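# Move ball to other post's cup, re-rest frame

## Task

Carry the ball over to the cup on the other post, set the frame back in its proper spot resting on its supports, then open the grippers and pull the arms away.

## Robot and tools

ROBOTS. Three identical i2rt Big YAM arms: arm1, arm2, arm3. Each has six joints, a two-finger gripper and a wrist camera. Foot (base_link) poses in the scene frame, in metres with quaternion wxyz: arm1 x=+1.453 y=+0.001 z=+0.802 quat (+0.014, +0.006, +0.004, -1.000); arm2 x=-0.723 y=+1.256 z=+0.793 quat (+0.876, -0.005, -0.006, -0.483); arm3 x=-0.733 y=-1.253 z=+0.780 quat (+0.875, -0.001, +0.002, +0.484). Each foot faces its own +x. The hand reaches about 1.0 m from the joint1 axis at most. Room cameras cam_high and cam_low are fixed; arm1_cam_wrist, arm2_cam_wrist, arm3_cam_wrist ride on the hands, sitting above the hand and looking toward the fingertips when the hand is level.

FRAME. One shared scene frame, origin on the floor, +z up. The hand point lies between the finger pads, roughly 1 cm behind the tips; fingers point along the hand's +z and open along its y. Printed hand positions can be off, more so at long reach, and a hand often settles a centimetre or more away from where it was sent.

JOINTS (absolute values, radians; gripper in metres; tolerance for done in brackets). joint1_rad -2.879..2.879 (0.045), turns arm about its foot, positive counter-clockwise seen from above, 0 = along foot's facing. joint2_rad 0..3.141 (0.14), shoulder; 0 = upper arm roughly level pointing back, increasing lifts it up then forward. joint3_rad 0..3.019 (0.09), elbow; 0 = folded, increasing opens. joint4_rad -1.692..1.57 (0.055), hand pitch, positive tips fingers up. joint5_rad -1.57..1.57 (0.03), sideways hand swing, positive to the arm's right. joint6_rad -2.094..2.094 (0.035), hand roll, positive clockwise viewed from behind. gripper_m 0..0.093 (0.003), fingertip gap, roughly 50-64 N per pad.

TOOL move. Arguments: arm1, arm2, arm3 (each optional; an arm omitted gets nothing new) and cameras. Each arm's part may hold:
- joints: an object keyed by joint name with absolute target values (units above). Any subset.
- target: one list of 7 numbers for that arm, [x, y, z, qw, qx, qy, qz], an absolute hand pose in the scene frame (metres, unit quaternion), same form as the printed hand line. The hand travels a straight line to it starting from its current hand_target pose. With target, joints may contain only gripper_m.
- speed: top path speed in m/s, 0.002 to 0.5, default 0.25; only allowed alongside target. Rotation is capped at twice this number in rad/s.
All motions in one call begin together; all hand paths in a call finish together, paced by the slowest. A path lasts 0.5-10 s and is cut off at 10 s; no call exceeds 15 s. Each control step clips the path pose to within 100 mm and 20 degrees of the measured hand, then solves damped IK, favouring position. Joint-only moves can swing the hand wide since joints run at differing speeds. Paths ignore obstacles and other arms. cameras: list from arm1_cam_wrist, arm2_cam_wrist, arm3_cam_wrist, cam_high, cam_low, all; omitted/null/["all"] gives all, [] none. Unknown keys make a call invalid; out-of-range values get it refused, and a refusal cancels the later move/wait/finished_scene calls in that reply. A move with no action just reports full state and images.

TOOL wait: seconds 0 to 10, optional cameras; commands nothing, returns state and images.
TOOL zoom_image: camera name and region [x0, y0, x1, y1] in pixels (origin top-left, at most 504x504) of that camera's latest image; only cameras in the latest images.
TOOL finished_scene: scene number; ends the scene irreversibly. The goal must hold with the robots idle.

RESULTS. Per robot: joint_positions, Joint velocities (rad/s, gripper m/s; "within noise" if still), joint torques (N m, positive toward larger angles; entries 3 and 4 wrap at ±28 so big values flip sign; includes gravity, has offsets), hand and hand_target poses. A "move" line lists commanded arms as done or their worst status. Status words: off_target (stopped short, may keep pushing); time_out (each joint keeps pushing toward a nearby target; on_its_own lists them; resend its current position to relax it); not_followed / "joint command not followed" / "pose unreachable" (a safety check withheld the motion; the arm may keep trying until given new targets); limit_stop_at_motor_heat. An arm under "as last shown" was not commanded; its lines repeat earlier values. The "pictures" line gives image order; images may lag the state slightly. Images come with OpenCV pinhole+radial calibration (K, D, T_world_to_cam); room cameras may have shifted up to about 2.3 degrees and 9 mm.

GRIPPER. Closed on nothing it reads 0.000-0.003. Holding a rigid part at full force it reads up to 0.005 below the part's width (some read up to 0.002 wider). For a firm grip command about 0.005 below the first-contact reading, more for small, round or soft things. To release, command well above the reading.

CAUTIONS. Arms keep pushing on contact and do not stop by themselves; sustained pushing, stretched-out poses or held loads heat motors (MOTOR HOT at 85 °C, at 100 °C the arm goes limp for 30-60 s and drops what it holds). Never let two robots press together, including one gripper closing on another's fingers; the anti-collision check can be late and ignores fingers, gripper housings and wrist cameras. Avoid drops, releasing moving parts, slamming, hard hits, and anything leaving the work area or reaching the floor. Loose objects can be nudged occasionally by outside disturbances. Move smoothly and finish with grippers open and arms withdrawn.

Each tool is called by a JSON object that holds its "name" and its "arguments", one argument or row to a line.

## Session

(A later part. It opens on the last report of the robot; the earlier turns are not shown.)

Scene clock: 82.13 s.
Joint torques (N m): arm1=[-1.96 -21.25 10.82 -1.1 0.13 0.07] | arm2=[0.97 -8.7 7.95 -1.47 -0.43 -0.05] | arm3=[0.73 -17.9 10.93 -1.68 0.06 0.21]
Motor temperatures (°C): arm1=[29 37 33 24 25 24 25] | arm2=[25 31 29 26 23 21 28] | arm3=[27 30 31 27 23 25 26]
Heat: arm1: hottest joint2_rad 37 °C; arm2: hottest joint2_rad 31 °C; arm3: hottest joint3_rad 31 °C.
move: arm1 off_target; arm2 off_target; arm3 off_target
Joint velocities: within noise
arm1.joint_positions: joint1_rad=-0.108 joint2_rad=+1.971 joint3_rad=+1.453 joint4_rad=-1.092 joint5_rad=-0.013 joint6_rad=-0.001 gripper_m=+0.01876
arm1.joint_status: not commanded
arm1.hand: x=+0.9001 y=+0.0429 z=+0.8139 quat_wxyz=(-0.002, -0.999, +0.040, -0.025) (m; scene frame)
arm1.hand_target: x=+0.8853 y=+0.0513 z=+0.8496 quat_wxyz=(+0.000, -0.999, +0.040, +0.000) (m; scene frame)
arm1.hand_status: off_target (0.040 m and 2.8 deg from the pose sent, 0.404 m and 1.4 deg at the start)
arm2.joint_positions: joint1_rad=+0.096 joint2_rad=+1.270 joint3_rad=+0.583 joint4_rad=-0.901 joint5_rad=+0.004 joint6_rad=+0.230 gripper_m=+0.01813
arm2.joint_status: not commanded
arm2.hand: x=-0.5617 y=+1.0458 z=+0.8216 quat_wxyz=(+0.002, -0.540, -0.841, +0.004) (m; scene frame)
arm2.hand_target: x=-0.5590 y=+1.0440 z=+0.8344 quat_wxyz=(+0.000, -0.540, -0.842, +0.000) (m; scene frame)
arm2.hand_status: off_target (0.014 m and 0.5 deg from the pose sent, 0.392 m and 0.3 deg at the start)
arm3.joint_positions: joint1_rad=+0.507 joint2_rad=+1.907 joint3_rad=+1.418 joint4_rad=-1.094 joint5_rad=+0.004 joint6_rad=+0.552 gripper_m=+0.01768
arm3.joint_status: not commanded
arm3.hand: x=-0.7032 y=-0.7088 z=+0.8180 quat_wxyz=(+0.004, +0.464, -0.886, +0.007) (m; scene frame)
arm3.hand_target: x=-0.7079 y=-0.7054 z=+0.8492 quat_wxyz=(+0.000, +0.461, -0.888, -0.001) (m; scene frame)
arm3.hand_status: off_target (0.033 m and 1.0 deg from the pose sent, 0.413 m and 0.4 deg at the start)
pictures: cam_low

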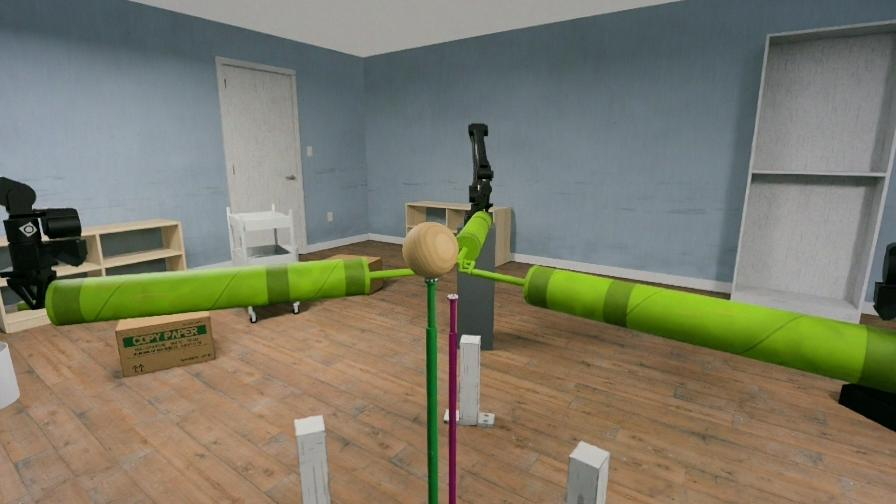

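{"name": "move", "arguments": {
  "arm1": {"target":[0.884,0.0516,0.880,0,0.9992,-0.0401,0],"speed":0.1},
  "arm2": {"target":[-0.557,1.043,0.858,0,-0.5402,-0.8415,0],"speed":0.1},
  "arm3": {"target":[-0.708,-0.705,0.876,0,0.4605,-0.8877,0],"speed":0.1},
  "cameras": []
}}

{"name": "move", "arguments": {
  "arm1": {"target":[0.982,-0.154,0.872,0,0.9992,-0.0401,0],"speed":0.15},
  "arm2": {"target":[-0.459,0.837,0.866,0,-0.5402,-0.8415,0],"speed":0.15},
  "arm3": {"target":[-0.611,-0.910,0.862,0,0.4605,-0.8877,0],"speed":0.15},
  "cameras": ["cam_low","cam_high"]
}}

{"name": "zoom_image", "arguments": {
  "camera": "cam_low",
  "region": [380, 200, 520, 330]
}}

{"name": "zoom_image", "arguments": {
  "camera": "cam_high",
  "region": [380, 210, 500, 310]
}}

Scene clock: 92.97 s.
Joint torques (N m): arm1=[-2.02 -21.66 11.33 -1.1 0.13 0.07] | arm2=[1.2 -8.64 8.77 -1.47 -0.43 -0.01] | arm3=[0.79 -18.26 11.34 -1.72 0.06 0.21]
Motor temperatures (°C): arm1=[29 37 35 24 25 24 26] | arm2=[25 31 30 26 23 21 28] | arm3=[27 32 34 27 23 25 26]
Heat: arm1: hottest joint2_rad 37 °C; arm2: hottest joint2_rad 31 °C; arm3: hottest joint3_rad 34 °C.
move: arm1 off_target; arm2 off_target; arm3 off_target
Joint velocities: within noise
arm1.joint_positions: joint1_rad=-0.108 joint2_rad=+1.945 joint3_rad=+1.484 joint4_rad=-1.160 joint5_rad=-0.012 joint6_rad=-0.001 gripper_m=+0.01876
arm1.joint_status: not commanded
arm1.hand: x=+0.9006 y=+0.0427 z=+0.8387 quat_wxyz=(-0.002, -0.999, +0.040, -0.030) (m; scene frame)
arm1.hand_target: x=+0.8857 y=+0.0513 z=+0.8796 quat_wxyz=(+0.000, -0.999, +0.040, +0.000) (m; scene frame)
arm1.hand_status: off_target (0.045 m and 3.4 deg from the pose sent, 0.068 m and 2.8 deg at the start)
arm2.joint_positions: joint1_rad=+0.096 joint2_rad=+1.231 joint3_rad=+0.617 joint4_rad=-0.981 joint5_rad=+0.004 joint6_rad=+0.230 gripper_m=+0.01813
arm2.joint_status: not commanded
arm2.hand: x=-0.5617 y=+1.0459 z=+0.8416 quat_wxyz=(+0.006, -0.540, -0.841, +0.003) (m; scene frame)
arm2.hand_target: x=-0.5570 y=+1.0430 z=+0.8573 quat_wxyz=(+0.000, -0.540, -0.842, +0.000) (m; scene frame)
arm2.hand_status: off_target (0.017 m and 0.7 deg from the pose sent, 0.037 m and 0.5 deg at the start)
arm3.joint_positions: joint1_rad=+0.507 joint2_rad=+1.888 joint3_rad=+1.450 joint4_rad=-1.154 joint5_rad=+0.004 joint6_rad=+0.552 gripper_m=+0.01768
arm3.joint_status: not commanded
arm3.hand: x=-0.7032 y=-0.7085 z=+0.8393 quat_wxyz=(+0.006, +0.464, -0.886, +0.010) (m; scene frame)
arm3.hand_target: x=-0.7079 y=-0.7055 z=+0.8751 quat_wxyz=(+0.000, +0.461, -0.888, -0.001) (m; scene frame)
arm3.hand_status: off_target (0.037 m and 1.4 deg from the pose sent, 0.058 m and 1.0 deg at the start)
pictures: none
No camera images: "cameras" was empty.

Scene clock: 95.30 s.
Joint torques (N m): arm1=[-0.97 -19.25 7.95 0.24 0.58 0.25] | arm2=[1.9 -15.15 10.91 -0.9 -0.48 0.02] | arm3=[-0.97 -11.46 7.97 -0.42 0.06 0.02]
Motor temperatures (°C): arm1=[29 37 35 24 25 24 26] | arm2=[25 31 31 26 23 21 28] | arm3=[27 32 34 27 23 25 26]
Heat: arm1: hottest joint2_rad 37 °C; arm2: hottest joint2_rad 31 °C; arm3: hottest joint3_rad 34 °C.
move: arm1 off_target; arm2 off_target; arm3 off_target
Joint velocities: within noise
arm1.joint_positions: joint1_rad=+0.289 joint2_rad=+1.778 joint3_rad=+1.254 joint4_rad=-1.092 joint5_rad=-0.020 joint6_rad=+0.390 gripper_m=+0.01876
arm1.joint_status: not commanded
arm1.hand: x=+0.9917 y=-0.1542 z=+0.8453 quat_wxyz=(+0.003, -0.999, +0.036, -0.030) (m; scene frame)
arm1.hand_target: x=+0.9825 y=-0.1538 z=+0.8715 quat_wxyz=(+0.000, -0.999, +0.040, +0.000) (m; scene frame)
arm1.hand_status: off_target (0.028 m and 3.5 deg from the pose sent, 0.216 m and 3.4 deg at the start)
arm2.joint_positions: joint1_rad=-0.009 joint2_rad=+1.749 joint3_rad=+1.223 joint4_rad=-1.074 joint5_rad=+0.006 joint6_rad=+0.129 gripper_m=+0.01813
arm2.joint_status: not commanded
arm2.hand: x=-0.4730 y=+0.8488 z=+0.8543 quat_wxyz=(+0.008, -0.542, -0.840, +0.001) (m; scene frame)
arm2.hand_target: x=-0.4594 y=+0.8376 z=+0.8661 quat_wxyz=(-0.001, -0.540, -0.842, +0.000) (m; scene frame)
arm2.hand_status: off_target (0.022 m and 1.0 deg from the pose sent, 0.234 m and 0.7 deg at the start)
arm3.joint_positions: joint1_rad=+0.231 joint2_rad=+1.451 joint3_rad=+0.907 joint4_rad=-1.037 joint5_rad=+0.003 joint6_rad=+0.275 gripper_m=+0.01768
arm3.joint_status: not commanded
arm3.hand: x=-0.6133 y=-0.9047 z=+0.8491 quat_wxyz=(+0.005, +0.465, -0.885, +0.005) (m; scene frame)
arm3.hand_target: x=-0.6111 y=-0.9098 z=+0.8613 quat_wxyz=(+0.000, +0.461, -0.888, +0.000) (m; scene frame)
arm3.hand_status: off_target (0.014 m and 1.0 deg from the pose sent, 0.223 m and 1.5 deg at the start)
pictures: cam_high, cam_low

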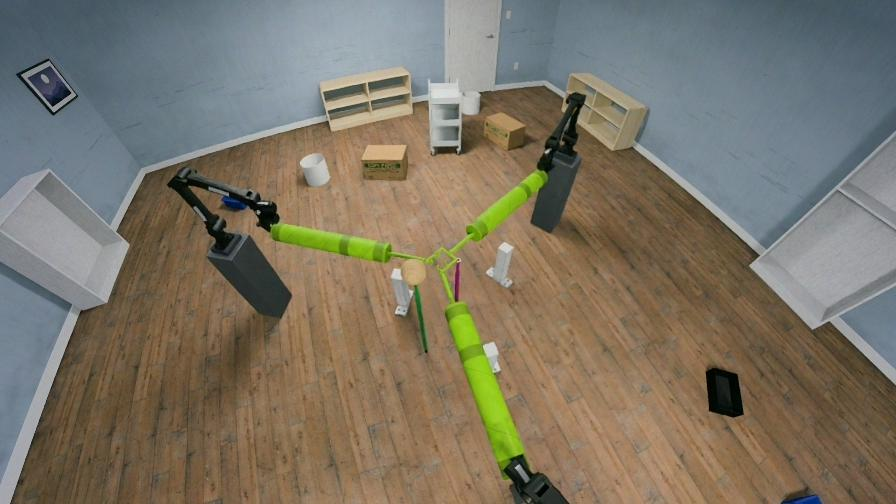

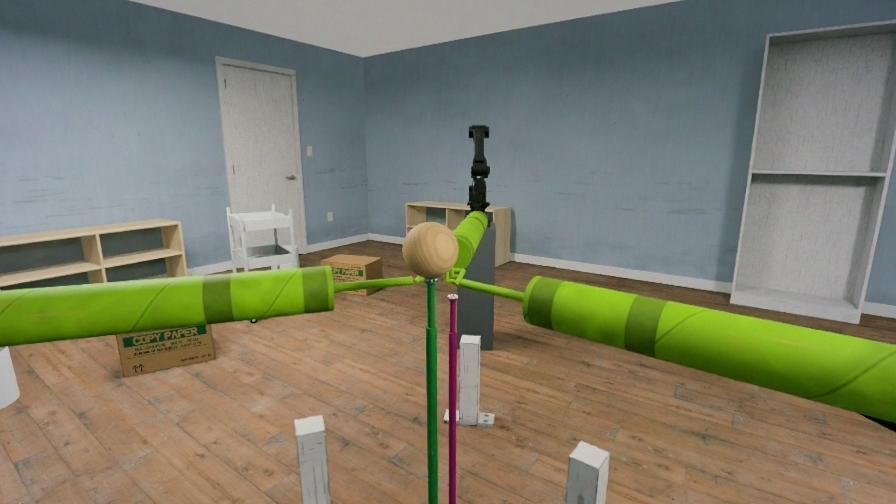

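Scaled by 3.600 from the camera's 896x504 image, which has a finer 1280x720 frame.

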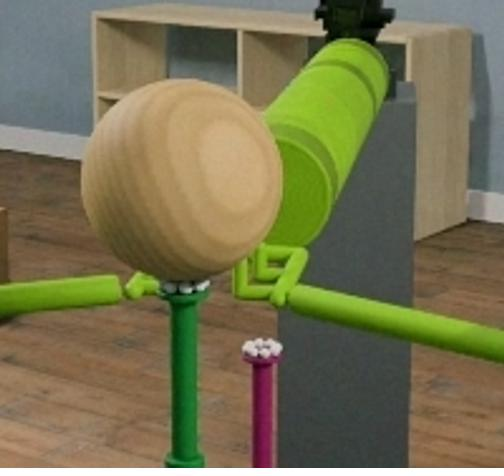

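Scaled by 4.200 from the camera's 896x504 image, which has a finer 1280x720 frame.

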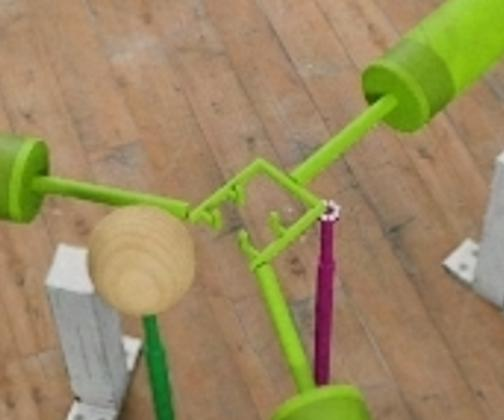

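{"name": "move", "arguments": {
  "arm1": {"target":[1.049,-0.285,0.853,0,0.9992,-0.0401,0],"speed":0.1},
  "arm2": {"target":[-0.391,0.703,0.860,0,-0.5402,-0.8415,0],"speed":0.1},
  "arm3": {"target":[-0.544,-1.043,0.848,0,0.4605,-0.8877,0],"speed":0.1}
}}

{"name": "zoom_image", "arguments": {
  "camera": "cam_low",
  "region": [380, 200, 520, 330]
}}

{"name": "zoom_image", "arguments": {
  "camera": "cam_high",
  "region": [380, 230, 480, 320]
}}

Scene clock: 107.20 s.
Joint torques (N m): arm1=[-1.03 -17.08 8.44 0.18 0.76 0.25] | arm2=[2.2 -21.19 12.45 -0.69 -0.46 0.07] | arm3=[-1.38 -7.94 7.88 -0.27 0.1 0]
Motor temperatures (°C): arm1=[29 35 36 24 26 24 26] | arm2=[25 34 34 26 23 21 29] | arm3=[27 32 34 27 23 25 26]
Heat: arm1: hottest joint3_rad 36 °C; arm2: hottest joint2_rad 34 °C; arm3: hottest joint3_rad 34 °C.
move: arm1 off_target; arm2 off_target; arm3 done
Joint velocities: within noise
arm1.joint_positions: joint1_rad=+0.591 joint2_rad=+1.773 joint3_rad=+1.221 joint4_rad=-1.043 joint5_rad=-0.020 joint6_rad=+0.689 gripper_m=+0.01876
arm1.joint_status: not commanded
arm1.hand: x=+1.0603 y=-0.2830 z=+0.8365 quat_wxyz=(+0.004, -0.999, +0.035, -0.021) (m; scene frame)
arm1.hand_target: x=+1.0494 y=-0.2849 z=+0.8530 quat_wxyz=(+0.000, -0.999, +0.040, +0.000) (m; scene frame)
arm1.hand_status: off_target (0.020 m and 2.5 deg from the pose sent, 0.143 m and 3.5 deg at the start)
arm2.joint_positions: joint1_rad=-0.034 joint2_rad=+2.119 joint3_rad=+1.775 joint4_rad=-1.272 joint5_rad=+0.006 joint6_rad=+0.103 gripper_m=+0.01813
arm2.joint_status: not commanded
arm2.hand: x=-0.4095 y=+0.7158 z=+0.8469 quat_wxyz=(+0.015, -0.542, -0.840, -0.003) (m; scene frame)
arm2.hand_target: x=-0.3916 y=+0.7042 z=+0.8602 quat_wxyz=(-0.001, -0.540, -0.842, +0.000) (m; scene frame)
arm2.hand_status: off_target (0.026 m and 1.8 deg from the pose sent, 0.167 m and 1.0 deg at the start)
arm3.joint_positions: joint1_rad=-0.156 joint2_rad=+1.242 joint3_rad=+0.683 joint4_rad=-1.016 joint5_rad=-0.001 joint6_rad=-0.115 gripper_m=+0.01768
arm3.joint_status: not commanded
arm3.hand: x=-0.5451 y=-1.0369 z=+0.8405 quat_wxyz=(+0.005, +0.466, -0.885, +0.001) (m; scene frame)
arm3.hand_target: x=-0.5441 y=-1.0428 z=+0.8476 quat_wxyz=(+0.000, +0.461, -0.888, +0.000) (m; scene frame)
arm3.hand_status: done (0.010 m and 0.9 deg from the pose sent, 0.155 m and 1.0 deg at the start)
pictures: arm1_cam_wrist, arm2_cam_wrist, arm3_cam_wrist, cam_high, cam_low
camera_calibration:
arm1_cam_wrist: T_world_to_cam=[[0.0620411, 0.997609, 0.0304612, 0.189155], [0.777494, -0.0674442, 0.625263, -1.36402], [0.625822, -0.0151086, -0.779819, 0.109274], [0, 0, 0, 1]] pos_world=[0.980396, -0.279047, 0.932324]
arm2_cam_wrist: T_world_to_cam=[[-0.91186, -0.410195, 0.0158336, -0.094754], [-0.319373, 0.733139, 0.600423, -1.1563], [-0.257899, 0.542445, -0.799526, 0.307054], [0, 0, 0, 1]] pos_world=[-0.376503, 0.642299, 0.941265]
arm3_cam_wrist: T_world_to_cam=[[0.829062, -0.559124, -0.00602904, -0.123062], [-0.444236, -0.665179, 0.600159, -1.433], [-0.339574, -0.494891, -0.799858, 0.100041], [0, 0, 0, 1]] pos_world=[-0.500594, -0.972499, 0.939304]

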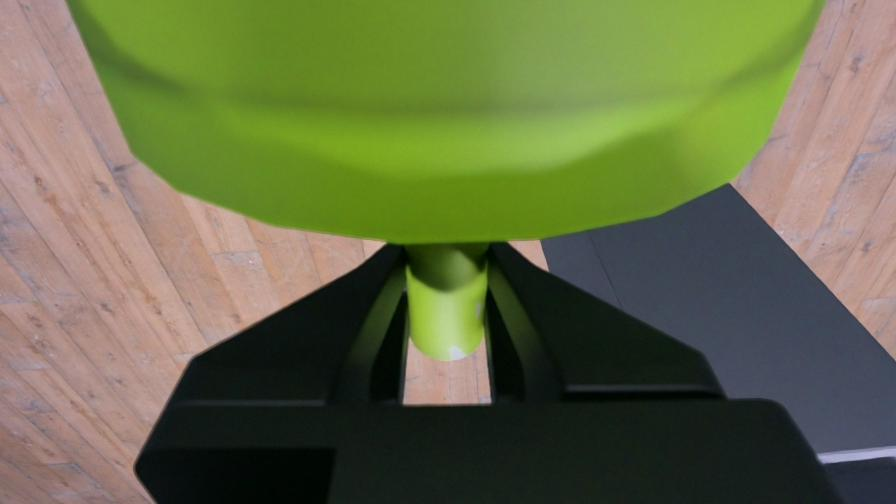

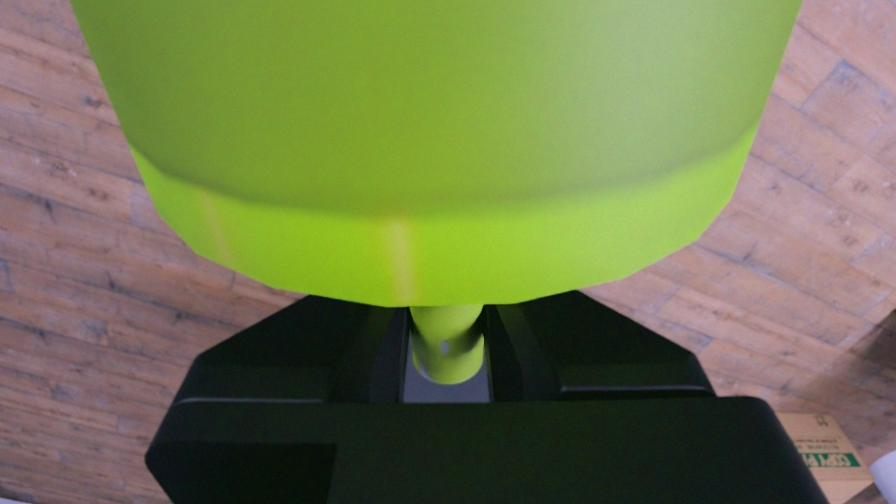

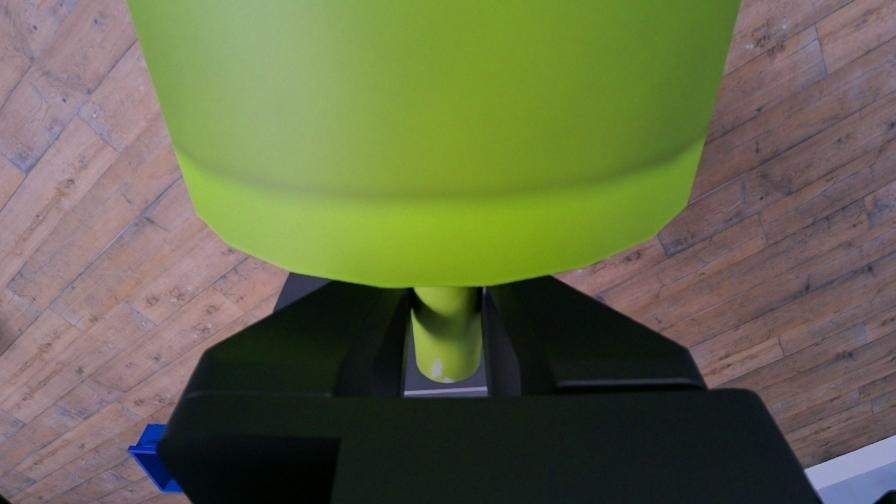

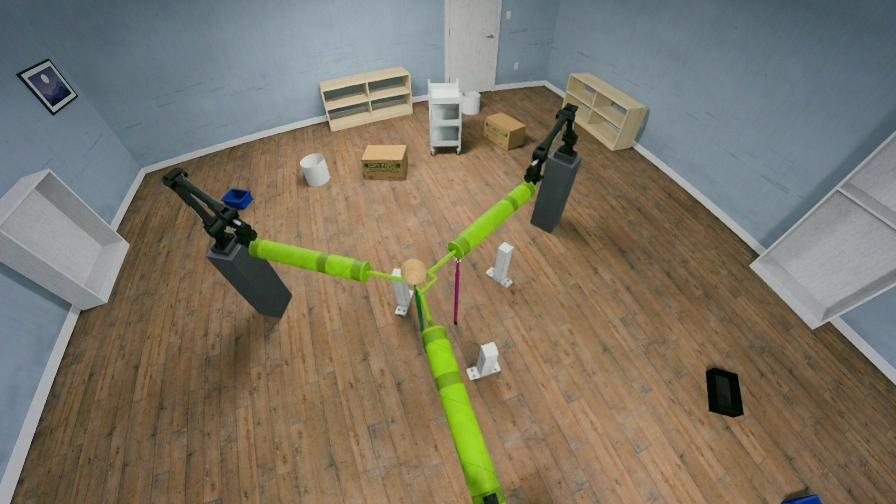

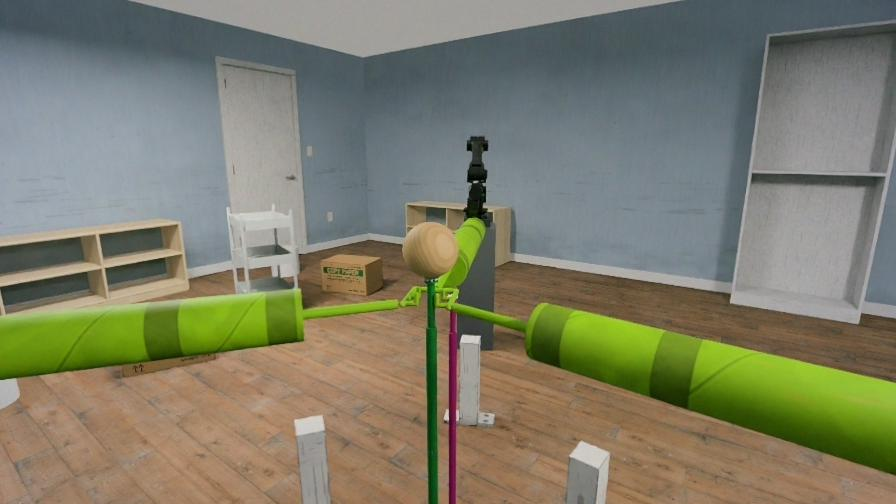

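Scaled by 3.600 from the camera's 896x504 image, which has a finer 1280x720 frame.

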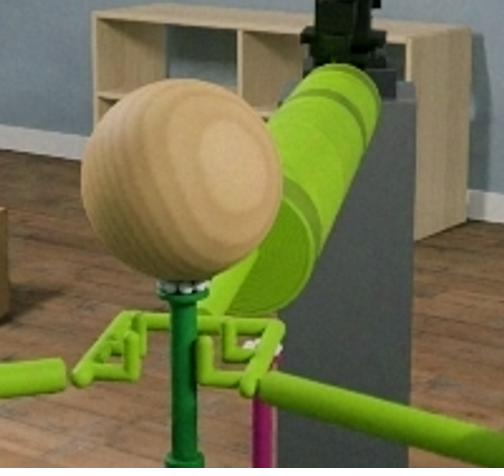

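Scaled by 5.040 from the camera's 896x504 image, which has a finer 1280x720 frame.

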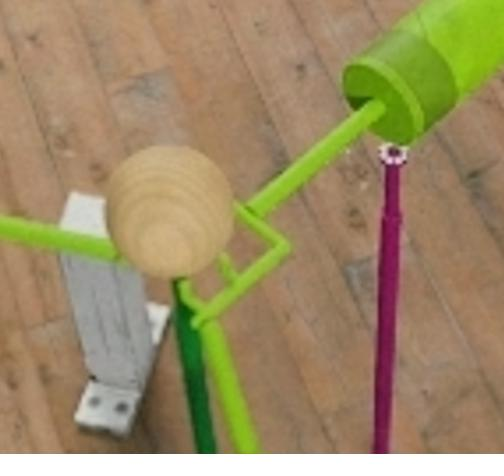

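{"name": "move", "arguments": {
  "arm1": {"target":[1.061,-0.301,0.857,0,0.9992,-0.0401,0],"speed":0.08},
  "arm2": {"target":[-0.378,0.687,0.860,0,-0.5402,-0.8415,0],"speed":0.08},
  "arm3": {"target":[-0.532,-1.059,0.848,0,0.4605,-0.8877,0],"speed":0.08},
  "cameras": ["cam_low","cam_high"]
}}

{"name": "zoom_image", "arguments": {
  "camera": "cam_low",
  "region": [390, 210, 490, 320]
}}

{"name": "zoom_image", "arguments": {
  "camera": "cam_high",
  "region": [390, 240, 450, 310]
}}

Scene clock: 122.17 s.
Joint torques (N m): arm1=[-0.79 -17.44 8.75 -0.2 0.78 0.28] | arm2=[2.67 -22.07 12.78 -0.55 -0.45 0.12] | arm3=[-1.38 -7.82 8.14 -0.36 0.13 0.01]
Motor temperatures (°C): arm1=[29 34 37 24 26 24 26] | arm2=[25 38 39 26 23 21 29] | arm3=[27 31 35 27 23 25 26]
Heat: arm1: hottest joint3_rad 37 °C; arm2: hottest joint3_rad 39 °C; arm3: hottest joint3_rad 35 °C.
move: arm1 off_target; arm2 off_target; arm3 done
Joint velocities: within noise
arm1.joint_positions: joint1_rad=+0.629 joint2_rad=+1.773 joint3_rad=+1.221 joint4_rad=-1.043 joint5_rad=-0.020 joint6_rad=+0.727 gripper_m=+0.01876
arm1.joint_status: not commanded
arm1.hand: x=+1.0714 y=-0.2978 z=+0.8365 quat_wxyz=(+0.005, -0.999, +0.035, -0.021) (m; scene frame)
arm1.hand_target: x=+1.0615 y=-0.3009 z=+0.8569 quat_wxyz=(+0.000, -0.999, +0.040, +0.000) (m; scene frame)
arm1.hand_status: off_target (0.023 m and 2.6 deg from the pose sent, 0.027 m and 2.5 deg at the start)
arm2.joint_positions: joint1_rad=-0.035 joint2_rad=+2.177 joint3_rad=+1.870 joint4_rad=-1.316 joint5_rad=+0.006 joint6_rad=+0.101 gripper_m=+0.01813
arm2.joint_status: not commanded
arm2.hand: x=-0.4002 y=+0.6990 z=+0.8458 quat_wxyz=(+0.018, -0.541, -0.841, -0.005) (m; scene frame)
arm2.hand_target: x=-0.3789 y=+0.6885 z=+0.8604 quat_wxyz=(-0.001, -0.540, -0.842, +0.000) (m; scene frame)
arm2.hand_status: off_target (0.029 m and 2.1 deg from the pose sent, 0.045 m and 1.8 deg at the start)
arm3.joint_positions: joint1_rad=-0.227 joint2_rad=+1.233 joint3_rad=+0.671 joint4_rad=-1.016 joint5_rad=-0.002 joint6_rad=-0.187 gripper_m=+0.01768
arm3.joint_status: not commanded
arm3.hand: x=-0.5334 y=-1.0537 z=+0.8395 quat_wxyz=(+0.005, +0.467, -0.884, +0.001) (m; scene frame)
arm3.hand_target: x=-0.5321 y=-1.0589 z=+0.8476 quat_wxyz=(+0.000, +0.461, -0.888, +0.000) (m; scene frame)
arm3.hand_status: done (0.010 m and 1.0 deg from the pose sent, 0.027 m and 0.9 deg at the start)
pictures: cam_high, cam_low

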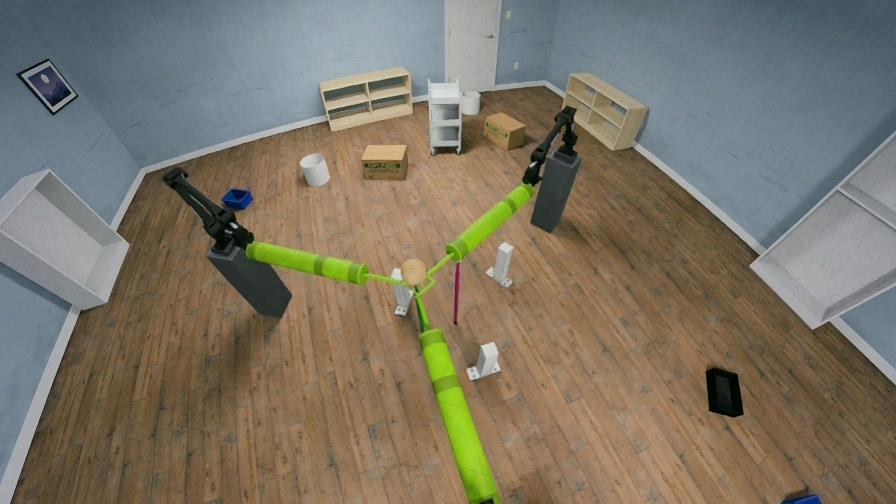

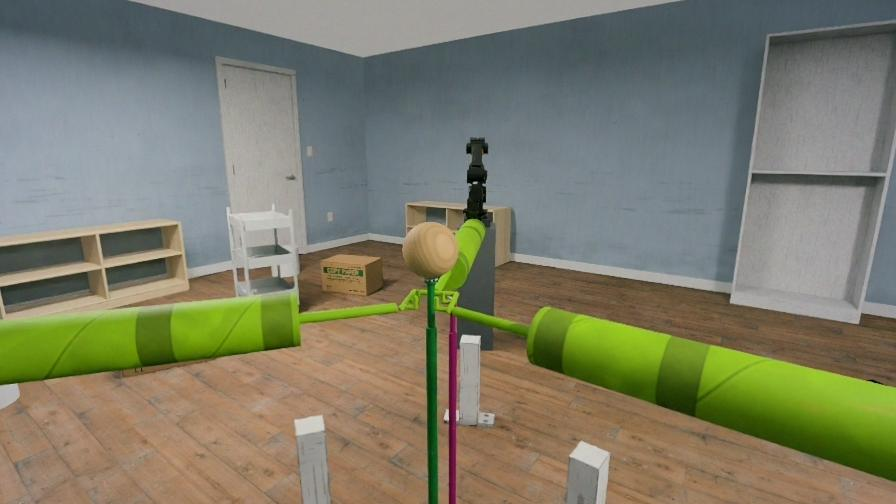

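Scaled by 4.582 from the camera's 896x504 image, which has a finer 1280x720 frame.

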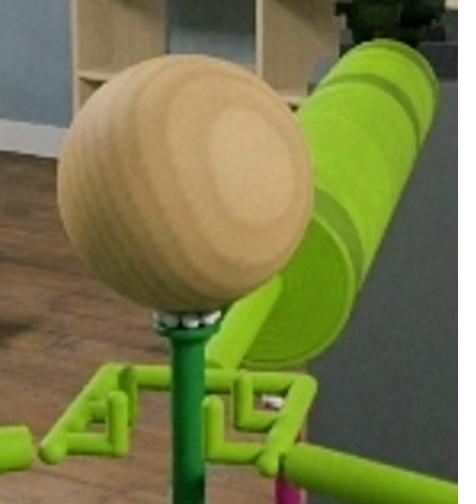

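Scaled by 7.200 from the camera's 896x504 image, which has a finer 1280x720 frame.

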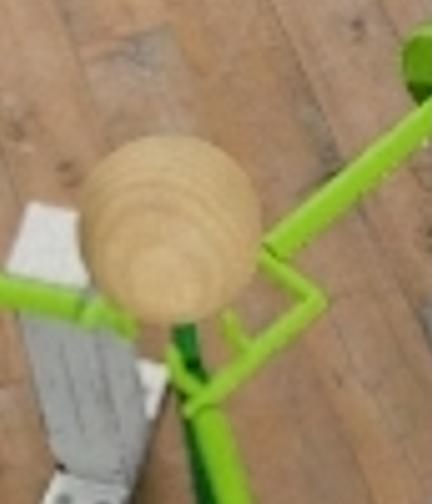

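{"name": "move", "arguments": {
  "arm1": {"target":[1.069,-0.307,0.884,0,0.9992,-0.0401,0],"speed":0.06},
  "arm2": {"target":[-0.368,0.680,0.882,0,-0.5402,-0.8415,0],"speed":0.06},
  "arm3": {"target":[-0.524,-1.066,0.873,0,0.4605,-0.8877,0],"speed":0.06},
  "cameras": ["cam_low","cam_high"]
}}

{"name": "zoom_image", "arguments": {
  "camera": "cam_low",
  "region": [390, 210, 490, 320]
}}

{"name": "zoom_image", "arguments": {
  "camera": "cam_high",
  "region": [390, 240, 450, 310]
}}

Scene clock: 133.73 s.
Joint torques (N m): arm1=[-0.73 -18.37 10.13 -1.46 0.8 0.29] | arm2=[3.37 -22.59 13.07 -0.51 -0.48 0.2] | arm3=[-1.2 -7.41 10.52 -1.7 0.12 0.05]
Motor temperatures (°C): arm1=[29 34 37 24 26 24 26] | arm2=[25 37 43 26 23 21 29] | arm3=[27 30 35 27 23 25 26]
Heat: arm1: hottest joint3_rad 37 °C; arm2: hottest joint3_rad 43 °C; arm3: hottest joint3_rad 35 °C.
move: arm1 off_target; arm2 off_target; arm3 off_target
Joint velocities: within noise
arm1.joint_positions: joint1_rad=+0.648 joint2_rad=+1.747 joint3_rad=+1.229 joint4_rad=-1.074 joint5_rad=-0.020 joint6_rad=+0.746 gripper_m=+0.01876
arm1.joint_status: not commanded
arm1.hand: x=+1.0785 y=-0.3038 z=+0.8512 quat_wxyz=(+0.004, -0.999, +0.035, -0.020) (m; scene frame)
arm1.hand_target: x=+1.0696 y=-0.3067 z=+0.8834 quat_wxyz=(-0.001, -0.999, +0.040, +0.000) (m; scene frame)
arm1.hand_status: off_target (0.034 m and 2.4 deg from the pose sent, 0.048 m and 2.6 deg at the start)
arm2.joint_positions: joint1_rad=-0.035 joint2_rad=+2.197 joint3_rad=+1.960 joint4_rad=-1.391 joint5_rad=+0.006 joint6_rad=+0.101 gripper_m=+0.01813
arm2.joint_status: not commanded
arm2.hand: x=-0.3947 y=+0.6896 z=+0.8658 quat_wxyz=(+0.020, -0.541, -0.840, -0.006) (m; scene frame)
arm2.hand_target: x=-0.3690 y=+0.6818 z=+0.8823 quat_wxyz=(-0.001, -0.540, -0.842, +0.000) (m; scene frame)
arm2.hand_status: off_target (0.033 m and 2.4 deg from the pose sent, 0.052 m and 2.1 deg at the start)
arm3.joint_positions: joint1_rad=-0.267 joint2_rad=+1.194 joint3_rad=+0.689 joint4_rad=-1.061 joint5_rad=-0.002 joint6_rad=-0.228 gripper_m=+0.01768
arm3.joint_status: not commanded
arm3.hand: x=-0.5261 y=-1.0625 z=+0.8554 quat_wxyz=(+0.000, +0.467, -0.884, -0.001) (m; scene frame)
arm3.hand_target: x=-0.5240 y=-1.0658 z=+0.8720 quat_wxyz=(+0.000, +0.460, -0.888, +0.000) (m; scene frame)
arm3.hand_status: off_target (0.018 m and 0.9 deg from the pose sent, 0.037 m and 1.0 deg at the start)
pictures: cam_high, cam_low

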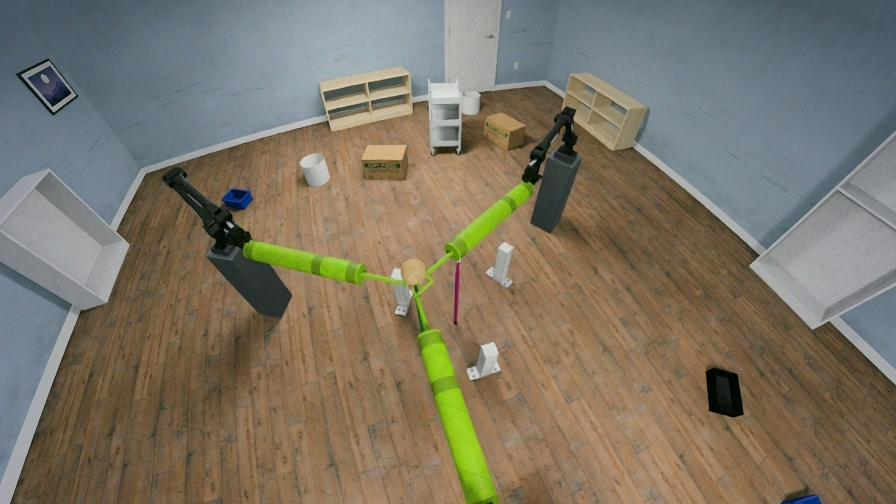

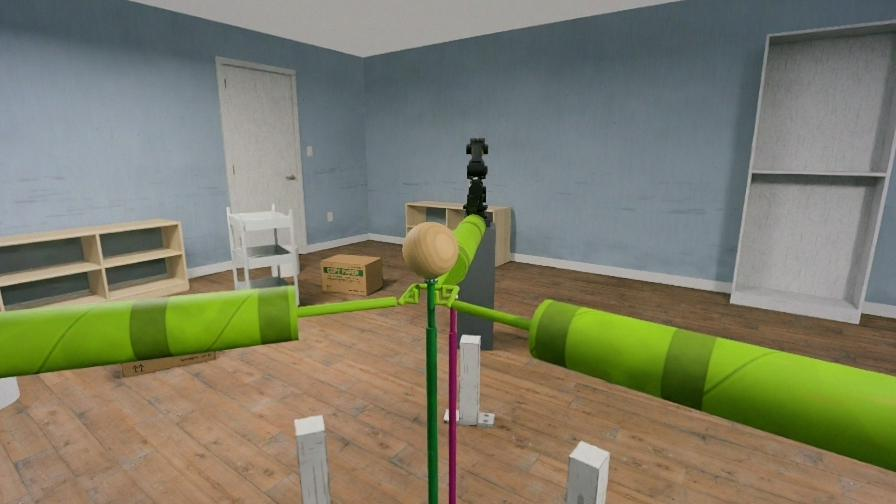

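Scaled by 4.582 from the camera's 896x504 image, which has a finer 1280x720 frame.

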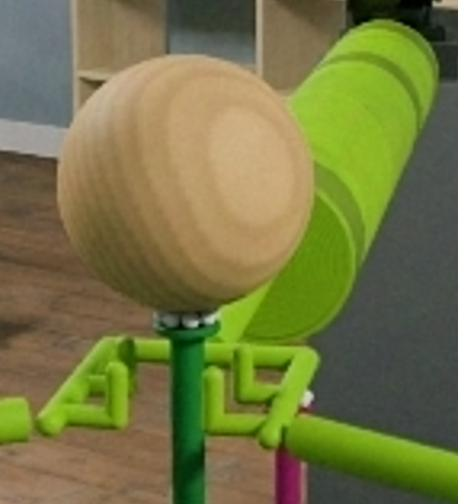

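Scaled by 7.200 from the camera's 896x504 image, which has a finer 1280x720 frame.

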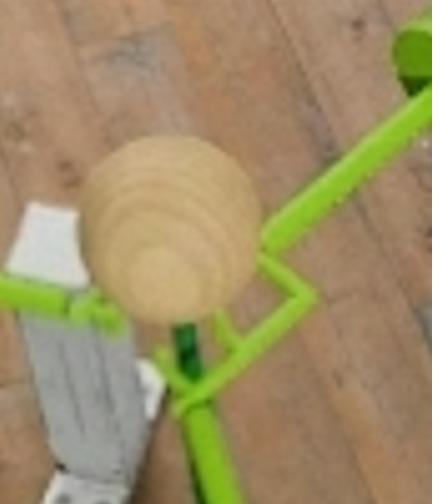

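{"name": "move", "arguments": {
  "arm1": {"target":[1.076,-0.307,0.884,0,0.9992,-0.0401,0],"speed":0.05},
  "arm2": {"target":[-0.360,0.680,0.878,0,-0.5402,-0.8415,0],"speed":0.05},
  "arm3": {"target":[-0.517,-1.066,0.873,0,0.4605,-0.8877,0],"speed":0.05},
  "cameras": []
}}

{"name": "move", "arguments": {
  "arm1": {"target":[1.076,-0.307,0.963,0,0.9992,-0.0401,0],"speed":0.08},
  "arm2": {"target":[-0.357,0.679,0.957,0,-0.5402,-0.8415,0],"speed":0.08},
  "arm3": {"target":[-0.517,-1.066,0.950,0,0.4605,-0.8877,0],"speed":0.08},
  "cameras": ["cam_low","cam_high"]
}}

{"name": "zoom_image", "arguments": {
  "camera": "cam_low",
  "region": [370, 180, 510, 320]
}}

{"name": "zoom_image", "arguments": {
  "camera": "cam_high",
  "region": [380, 220, 480, 320]
}}

Scene clock: 146.77 s.
Joint torques (N m): arm1=[-0.62 -18.84 8.88 -1.17 0.8 0.29] | arm2=[4.19 -22.71 13.18 -0.47 -0.48 0.3] | arm3=[-1.44 -6.36 11.26 -1.42 0.1 0.06]
Motor temperatures (°C): arm1=[29 37 36 24 27 24 26] | arm2=[25 38 45 26 23 21 29] | arm3=[27 30 35 27 23 25 27]
Heat: arm1: hottest joint2_rad 37 °C; arm2: hottest joint3_rad 45 °C; arm3: hottest joint3_rad 35 °C.
move: arm1 off_target; arm2 off_target; arm3 off_target
Joint velocities: within noise
arm1.joint_positions: joint1_rad=+0.656 joint2_rad=+1.742 joint3_rad=+1.229 joint4_rad=-1.077 joint5_rad=-0.020 joint6_rad=+0.754 gripper_m=+0.01876
arm1.joint_status: not commanded
arm1.hand: x=+1.0811 y=-0.3064 z=+0.8535 quat_wxyz=(+0.004, -0.999, +0.035, -0.020) (m; scene frame)
arm1.hand_target: x=+1.0764 y=-0.3069 z=+0.8831 quat_wxyz=(+0.000, -0.999, +0.040, +0.000) (m; scene frame)
arm1.hand_status: off_target (0.031 m and 2.3 deg from the pose sent, 0.033 m and 2.4 deg at the start)
arm2.joint_positions: joint1_rad=-0.035 joint2_rad=+2.211 joint3_rad=+1.975 joint4_rad=-1.391 joint5_rad=+0.005 joint6_rad=+0.101 gripper_m=+0.01813
arm2.joint_status: not commanded
arm2.hand: x=-0.3924 y=+0.6865 z=+0.8626 quat_wxyz=(+0.020, -0.541, -0.841, -0.006) (m; scene frame)
arm2.hand_target: x=-0.3610 y=+0.6822 z=+0.8785 quat_wxyz=(-0.002, -0.540, -0.842, +0.000) (m; scene frame)
arm2.hand_status: off_target (0.036 m and 2.4 deg from the pose sent, 0.038 m and 2.4 deg at the start)
arm3.joint_positions: joint1_rad=-0.282 joint2_rad=+1.194 joint3_rad=+0.693 joint4_rad=-1.066 joint5_rad=-0.002 joint6_rad=-0.243 gripper_m=+0.01768
arm3.joint_status: not commanded
arm3.hand: x=-0.5230 y=-1.0654 z=+0.8566 quat_wxyz=(+0.001, +0.467, -0.884, -0.001) (m; scene frame)
arm3.hand_target: x=-0.5171 y=-1.0659 z=+0.8724 quat_wxyz=(+0.000, +0.461, -0.888, +0.000) (m; scene frame)
arm3.hand_status: off_target (0.017 m and 0.9 deg from the pose sent, 0.020 m and 0.9 deg at the start)
pictures: none
No camera images: "cameras" was empty.

Scene clock: 148.50 s.
Joint torques (N m): arm1=[-1.03 -18.43 11.75 -1.73 0.8 0.27] | arm2=[4.01 -24.12 14.27 -0.43 -0.47 0.31] | arm3=[-0.97 -7.71 12.74 -1.94 -0.02 0.08]
Motor temperatures (°C): arm1=[29 37 37 24 27 24 26] | arm2=[25 38 46 26 23 22 29] | arm3=[27 30 36 27 23 25 27]
Heat: arm1: hottest joint2_rad 37 °C; arm2: hottest joint3_rad 46 °C; arm3: hottest joint3_rad 36 °C.
move: arm1 off_target; arm2 off_target; arm3 off_target
Joint velocities: within noise
arm1.joint_positions: joint1_rad=+0.661 joint2_rad=+1.667 joint3_rad=+1.324 joint4_rad=-1.263 joint5_rad=-0.020 joint6_rad=+0.757 gripper_m=+0.01876
arm1.joint_status: not commanded
arm1.hand: x=+1.0852 y=-0.3062 z=+0.9214 quat_wxyz=(+0.009, -0.999, +0.034, -0.025) (m; scene frame)
arm1.hand_target: x=+1.0771 y=-0.3063 z=+0.9619 quat_wxyz=(-0.001, -0.999, +0.040, +0.000) (m; scene frame)
arm1.hand_status: off_target (0.043 m and 3.1 deg from the pose sent, 0.110 m and 2.3 deg at the start)
arm2.joint_positions: joint1_rad=-0.031 joint2_rad=+2.211 joint3_rad=+2.142 joint4_rad=-1.594 joint5_rad=+0.003 joint6_rad=+0.102 gripper_m=+0.01813
arm2.joint_status: not commanded
arm2.hand: x=-0.3896 y=+0.6881 z=+0.9264 quat_wxyz=(+0.035, -0.540, -0.841, -0.015) (m; scene frame)
arm2.hand_target: x=-0.3588 y=+0.6823 z=+0.9575 quat_wxyz=(-0.002, -0.540, -0.842, -0.001) (m; scene frame)
arm2.hand_status: off_target (0.046 m and 4.4 deg from the pose sent, 0.101 m and 2.4 deg at the start)
arm3.joint_positions: joint1_rad=-0.285 joint2_rad=+1.135 joint3_rad=+0.836 joint4_rad=-1.287 joint5_rad=+0.001 joint6_rad=-0.246 gripper_m=+0.01768
arm3.joint_status: not commanded
arm3.hand: x=-0.5195 y=-1.0642 z=+0.9224 quat_wxyz=(+0.010, +0.467, -0.884, +0.003) (m; scene frame)
arm3.hand_target: x=-0.5173 y=-1.0660 z=+0.9486 quat_wxyz=(+0.000, +0.461, -0.888, +0.000) (m; scene frame)
arm3.hand_status: off_target (0.028 m and 1.5 deg from the pose sent, 0.094 m and 0.9 deg at the start)
pictures: cam_high, cam_low

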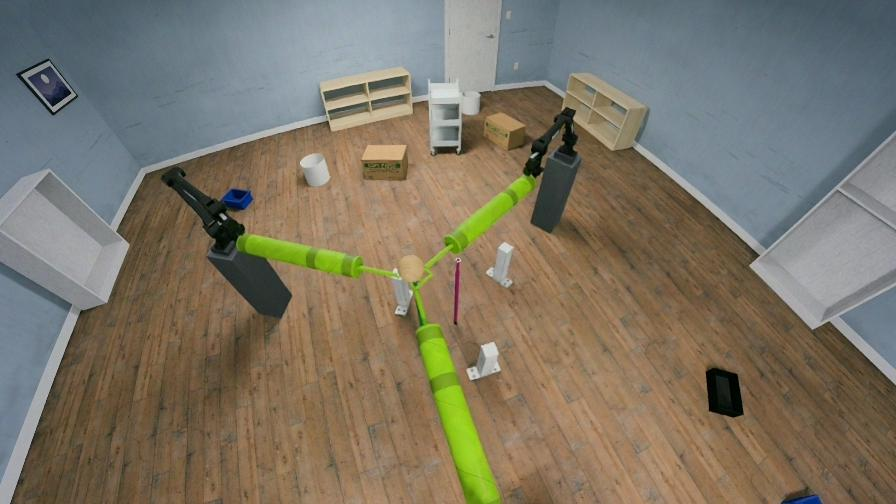

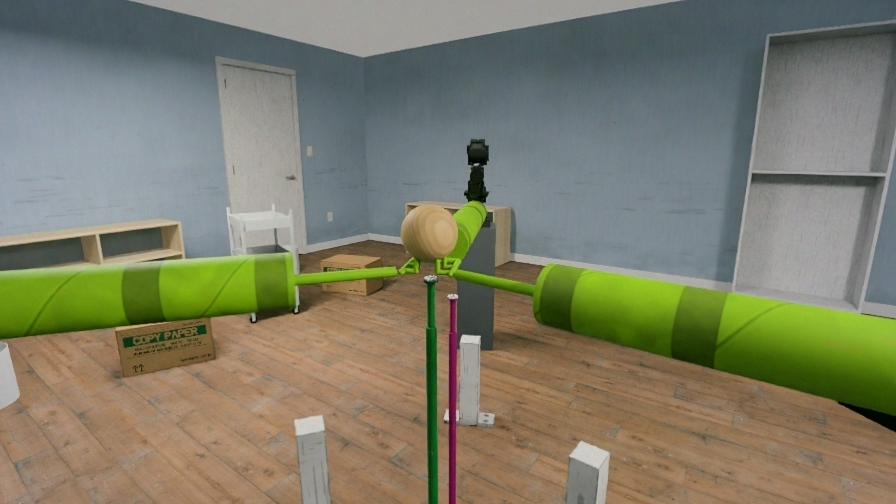

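Scaled by 3.600 from the camera's 896x504 image, which has a finer 1280x720 frame.

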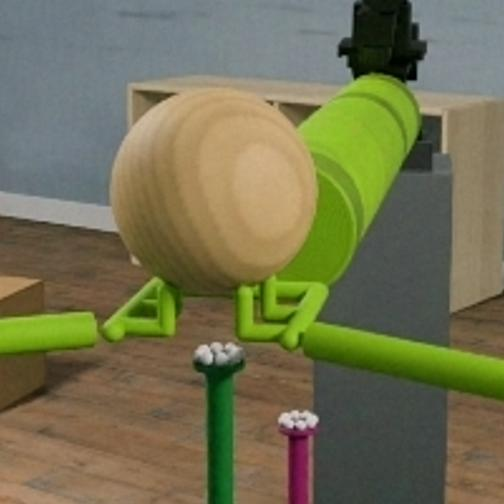

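Scaled by 5.040 from the camera's 896x504 image, which has a finer 1280x720 frame.

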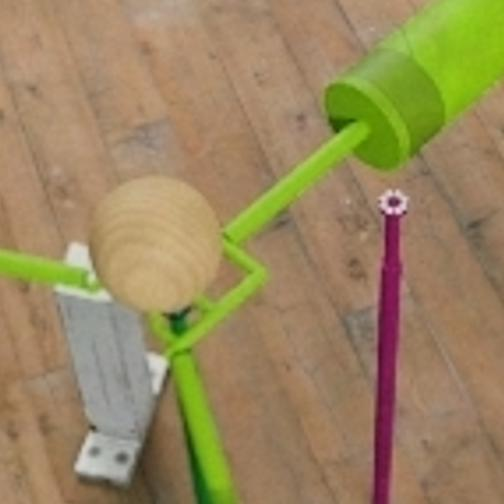

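{"name": "move", "arguments": {
  "arm1": {"target":[0.934,-0.029,0.897,0,0.9992,-0.0401,0],"speed":0.12},
  "arm2": {"target":[-0.5206,0.957,0.882,0,-0.5402,-0.8415,0],"speed":0.12},
  "arm3": {"target":[-0.6585,-0.790,0.890,0,0.4605,-0.8877,0],"speed":0.12},
  "cameras": ["cam_low","cam_high"]
}}

{"name": "zoom_image", "arguments": {
  "camera": "cam_low",
  "region": [390, 180, 530, 320]
}}

{"name": "zoom_image", "arguments": {
  "camera": "cam_high",
  "region": [410, 220, 510, 320]
}}

Scene clock: 169.30 s.
Joint torques (N m): arm1=[-2.08 -17.2 10.88 -0.64 0.13 0.12] | arm2=[2.61 -15.09 6.16 -0.03 -0.35 0.25] | arm3=[1.73 -12.22 11.99 -0.72 -0.3 0.44]
Motor temperatures (°C): arm1=[29 38 39 24 27 24 27] | arm2=[25 39 51 26 23 22 29] | arm3=[27 30 38 27 23 25 27]
Heat: arm1: hottest joint3_rad 39 °C; arm2: hottest joint3_rad 51 °C; arm3: hottest joint3_rad 38 °C.
move: arm1 off_target; arm2 off_target; arm3 off_target
Joint velocities: within noise
arm1.joint_positions: joint1_rad=+0.040 joint2_rad=+1.783 joint3_rad=+1.334 joint4_rad=-1.151 joint5_rad=-0.011 joint6_rad=+0.140 gripper_m=+0.01876
arm1.joint_status: not commanded
arm1.hand: x=+0.9483 y=-0.0359 z=+0.8704 quat_wxyz=(+0.001, -0.999, +0.036, -0.021) (m; scene frame)
arm1.hand_target: x=+0.9349 y=-0.0289 z=+0.8969 quat_wxyz=(+0.000, -0.999, +0.040, +0.000) (m; scene frame)
arm1.hand_status: off_target (0.031 m and 2.4 deg from the pose sent, 0.317 m and 3.1 deg at the start)
arm2.joint_positions: joint1_rad=+0.015 joint2_rad=+1.472 joint3_rad=+0.921 joint4_rad=-1.077 joint5_rad=+0.002 joint6_rad=+0.138 gripper_m=+0.01813
arm2.joint_status: not commanded
arm2.hand: x=-0.5258 y=+0.9521 z=+0.8676 quat_wxyz=(+0.020, -0.536, -0.844, -0.006) (m; scene frame)
arm2.hand_target: x=-0.5208 y=+0.9570 z=+0.8813 quat_wxyz=(+0.000, -0.540, -0.842, -0.001) (m; scene frame)
arm2.hand_status: off_target (0.016 m and 2.4 deg from the pose sent, 0.302 m and 4.4 deg at the start)
arm3.joint_positions: joint1_rad=+0.381 joint2_rad=+1.642 joint3_rad=+1.200 joint4_rad=-1.145 joint5_rad=+0.011 joint6_rad=+0.418 gripper_m=+0.01768
arm3.joint_status: not commanded
arm3.hand: x=-0.6494 y=-0.8026 z=+0.8724 quat_wxyz=(+0.002, +0.468, -0.884, +0.010) (m; scene frame)
arm3.hand_target: x=-0.6585 y=-0.7906 z=+0.8899 quat_wxyz=(+0.000, +0.461, -0.887, -0.001) (m; scene frame)
arm3.hand_status: off_target (0.024 m and 1.5 deg from the pose sent, 0.309 m and 1.4 deg at the start)
pictures: cam_high, cam_low

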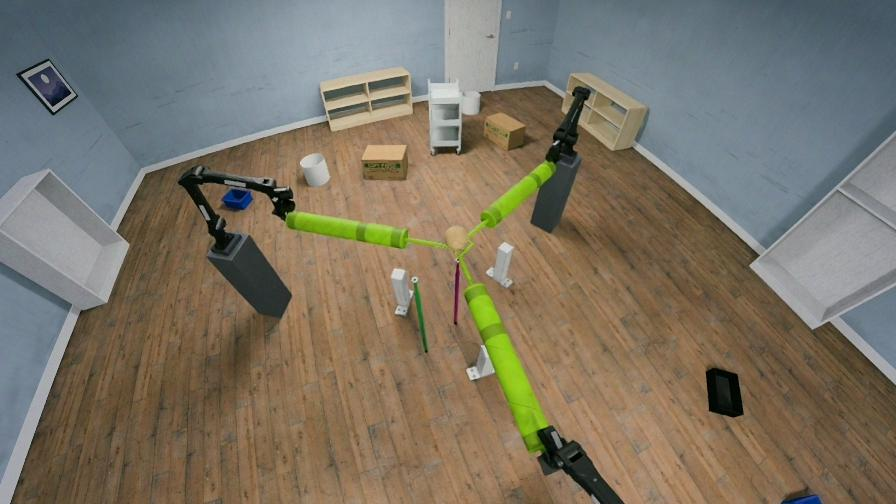

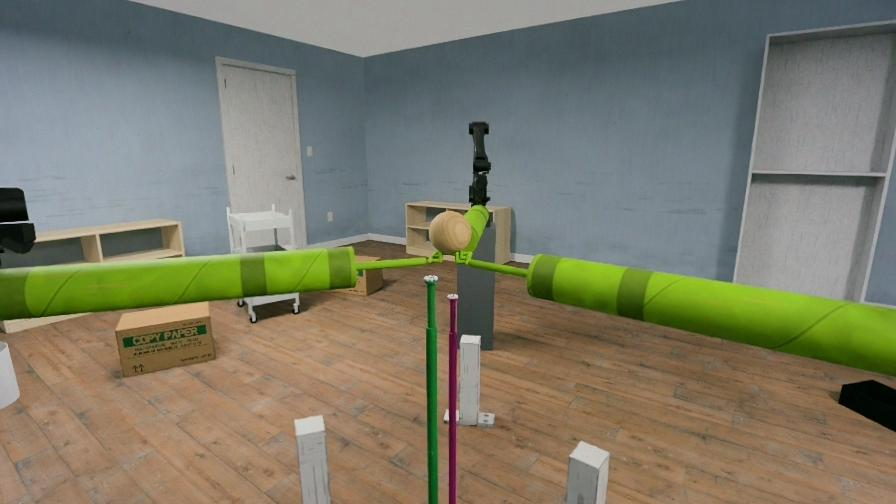

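Scaled by 3.600 from the camera's 896x504 image, which has a finer 1280x720 frame.

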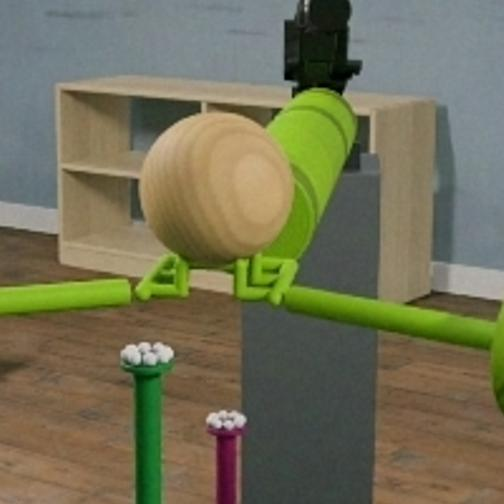

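Scaled by 5.040 from the camera's 896x504 image, which has a finer 1280x720 frame.

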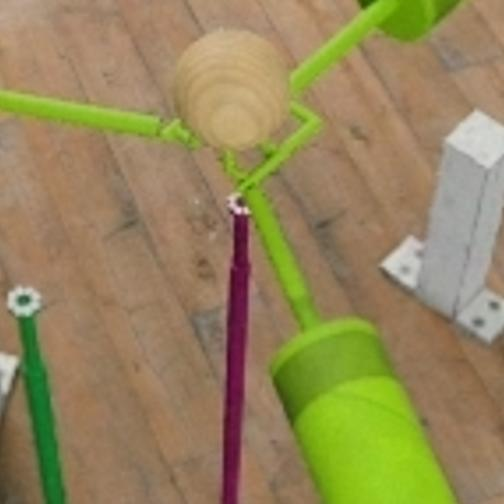

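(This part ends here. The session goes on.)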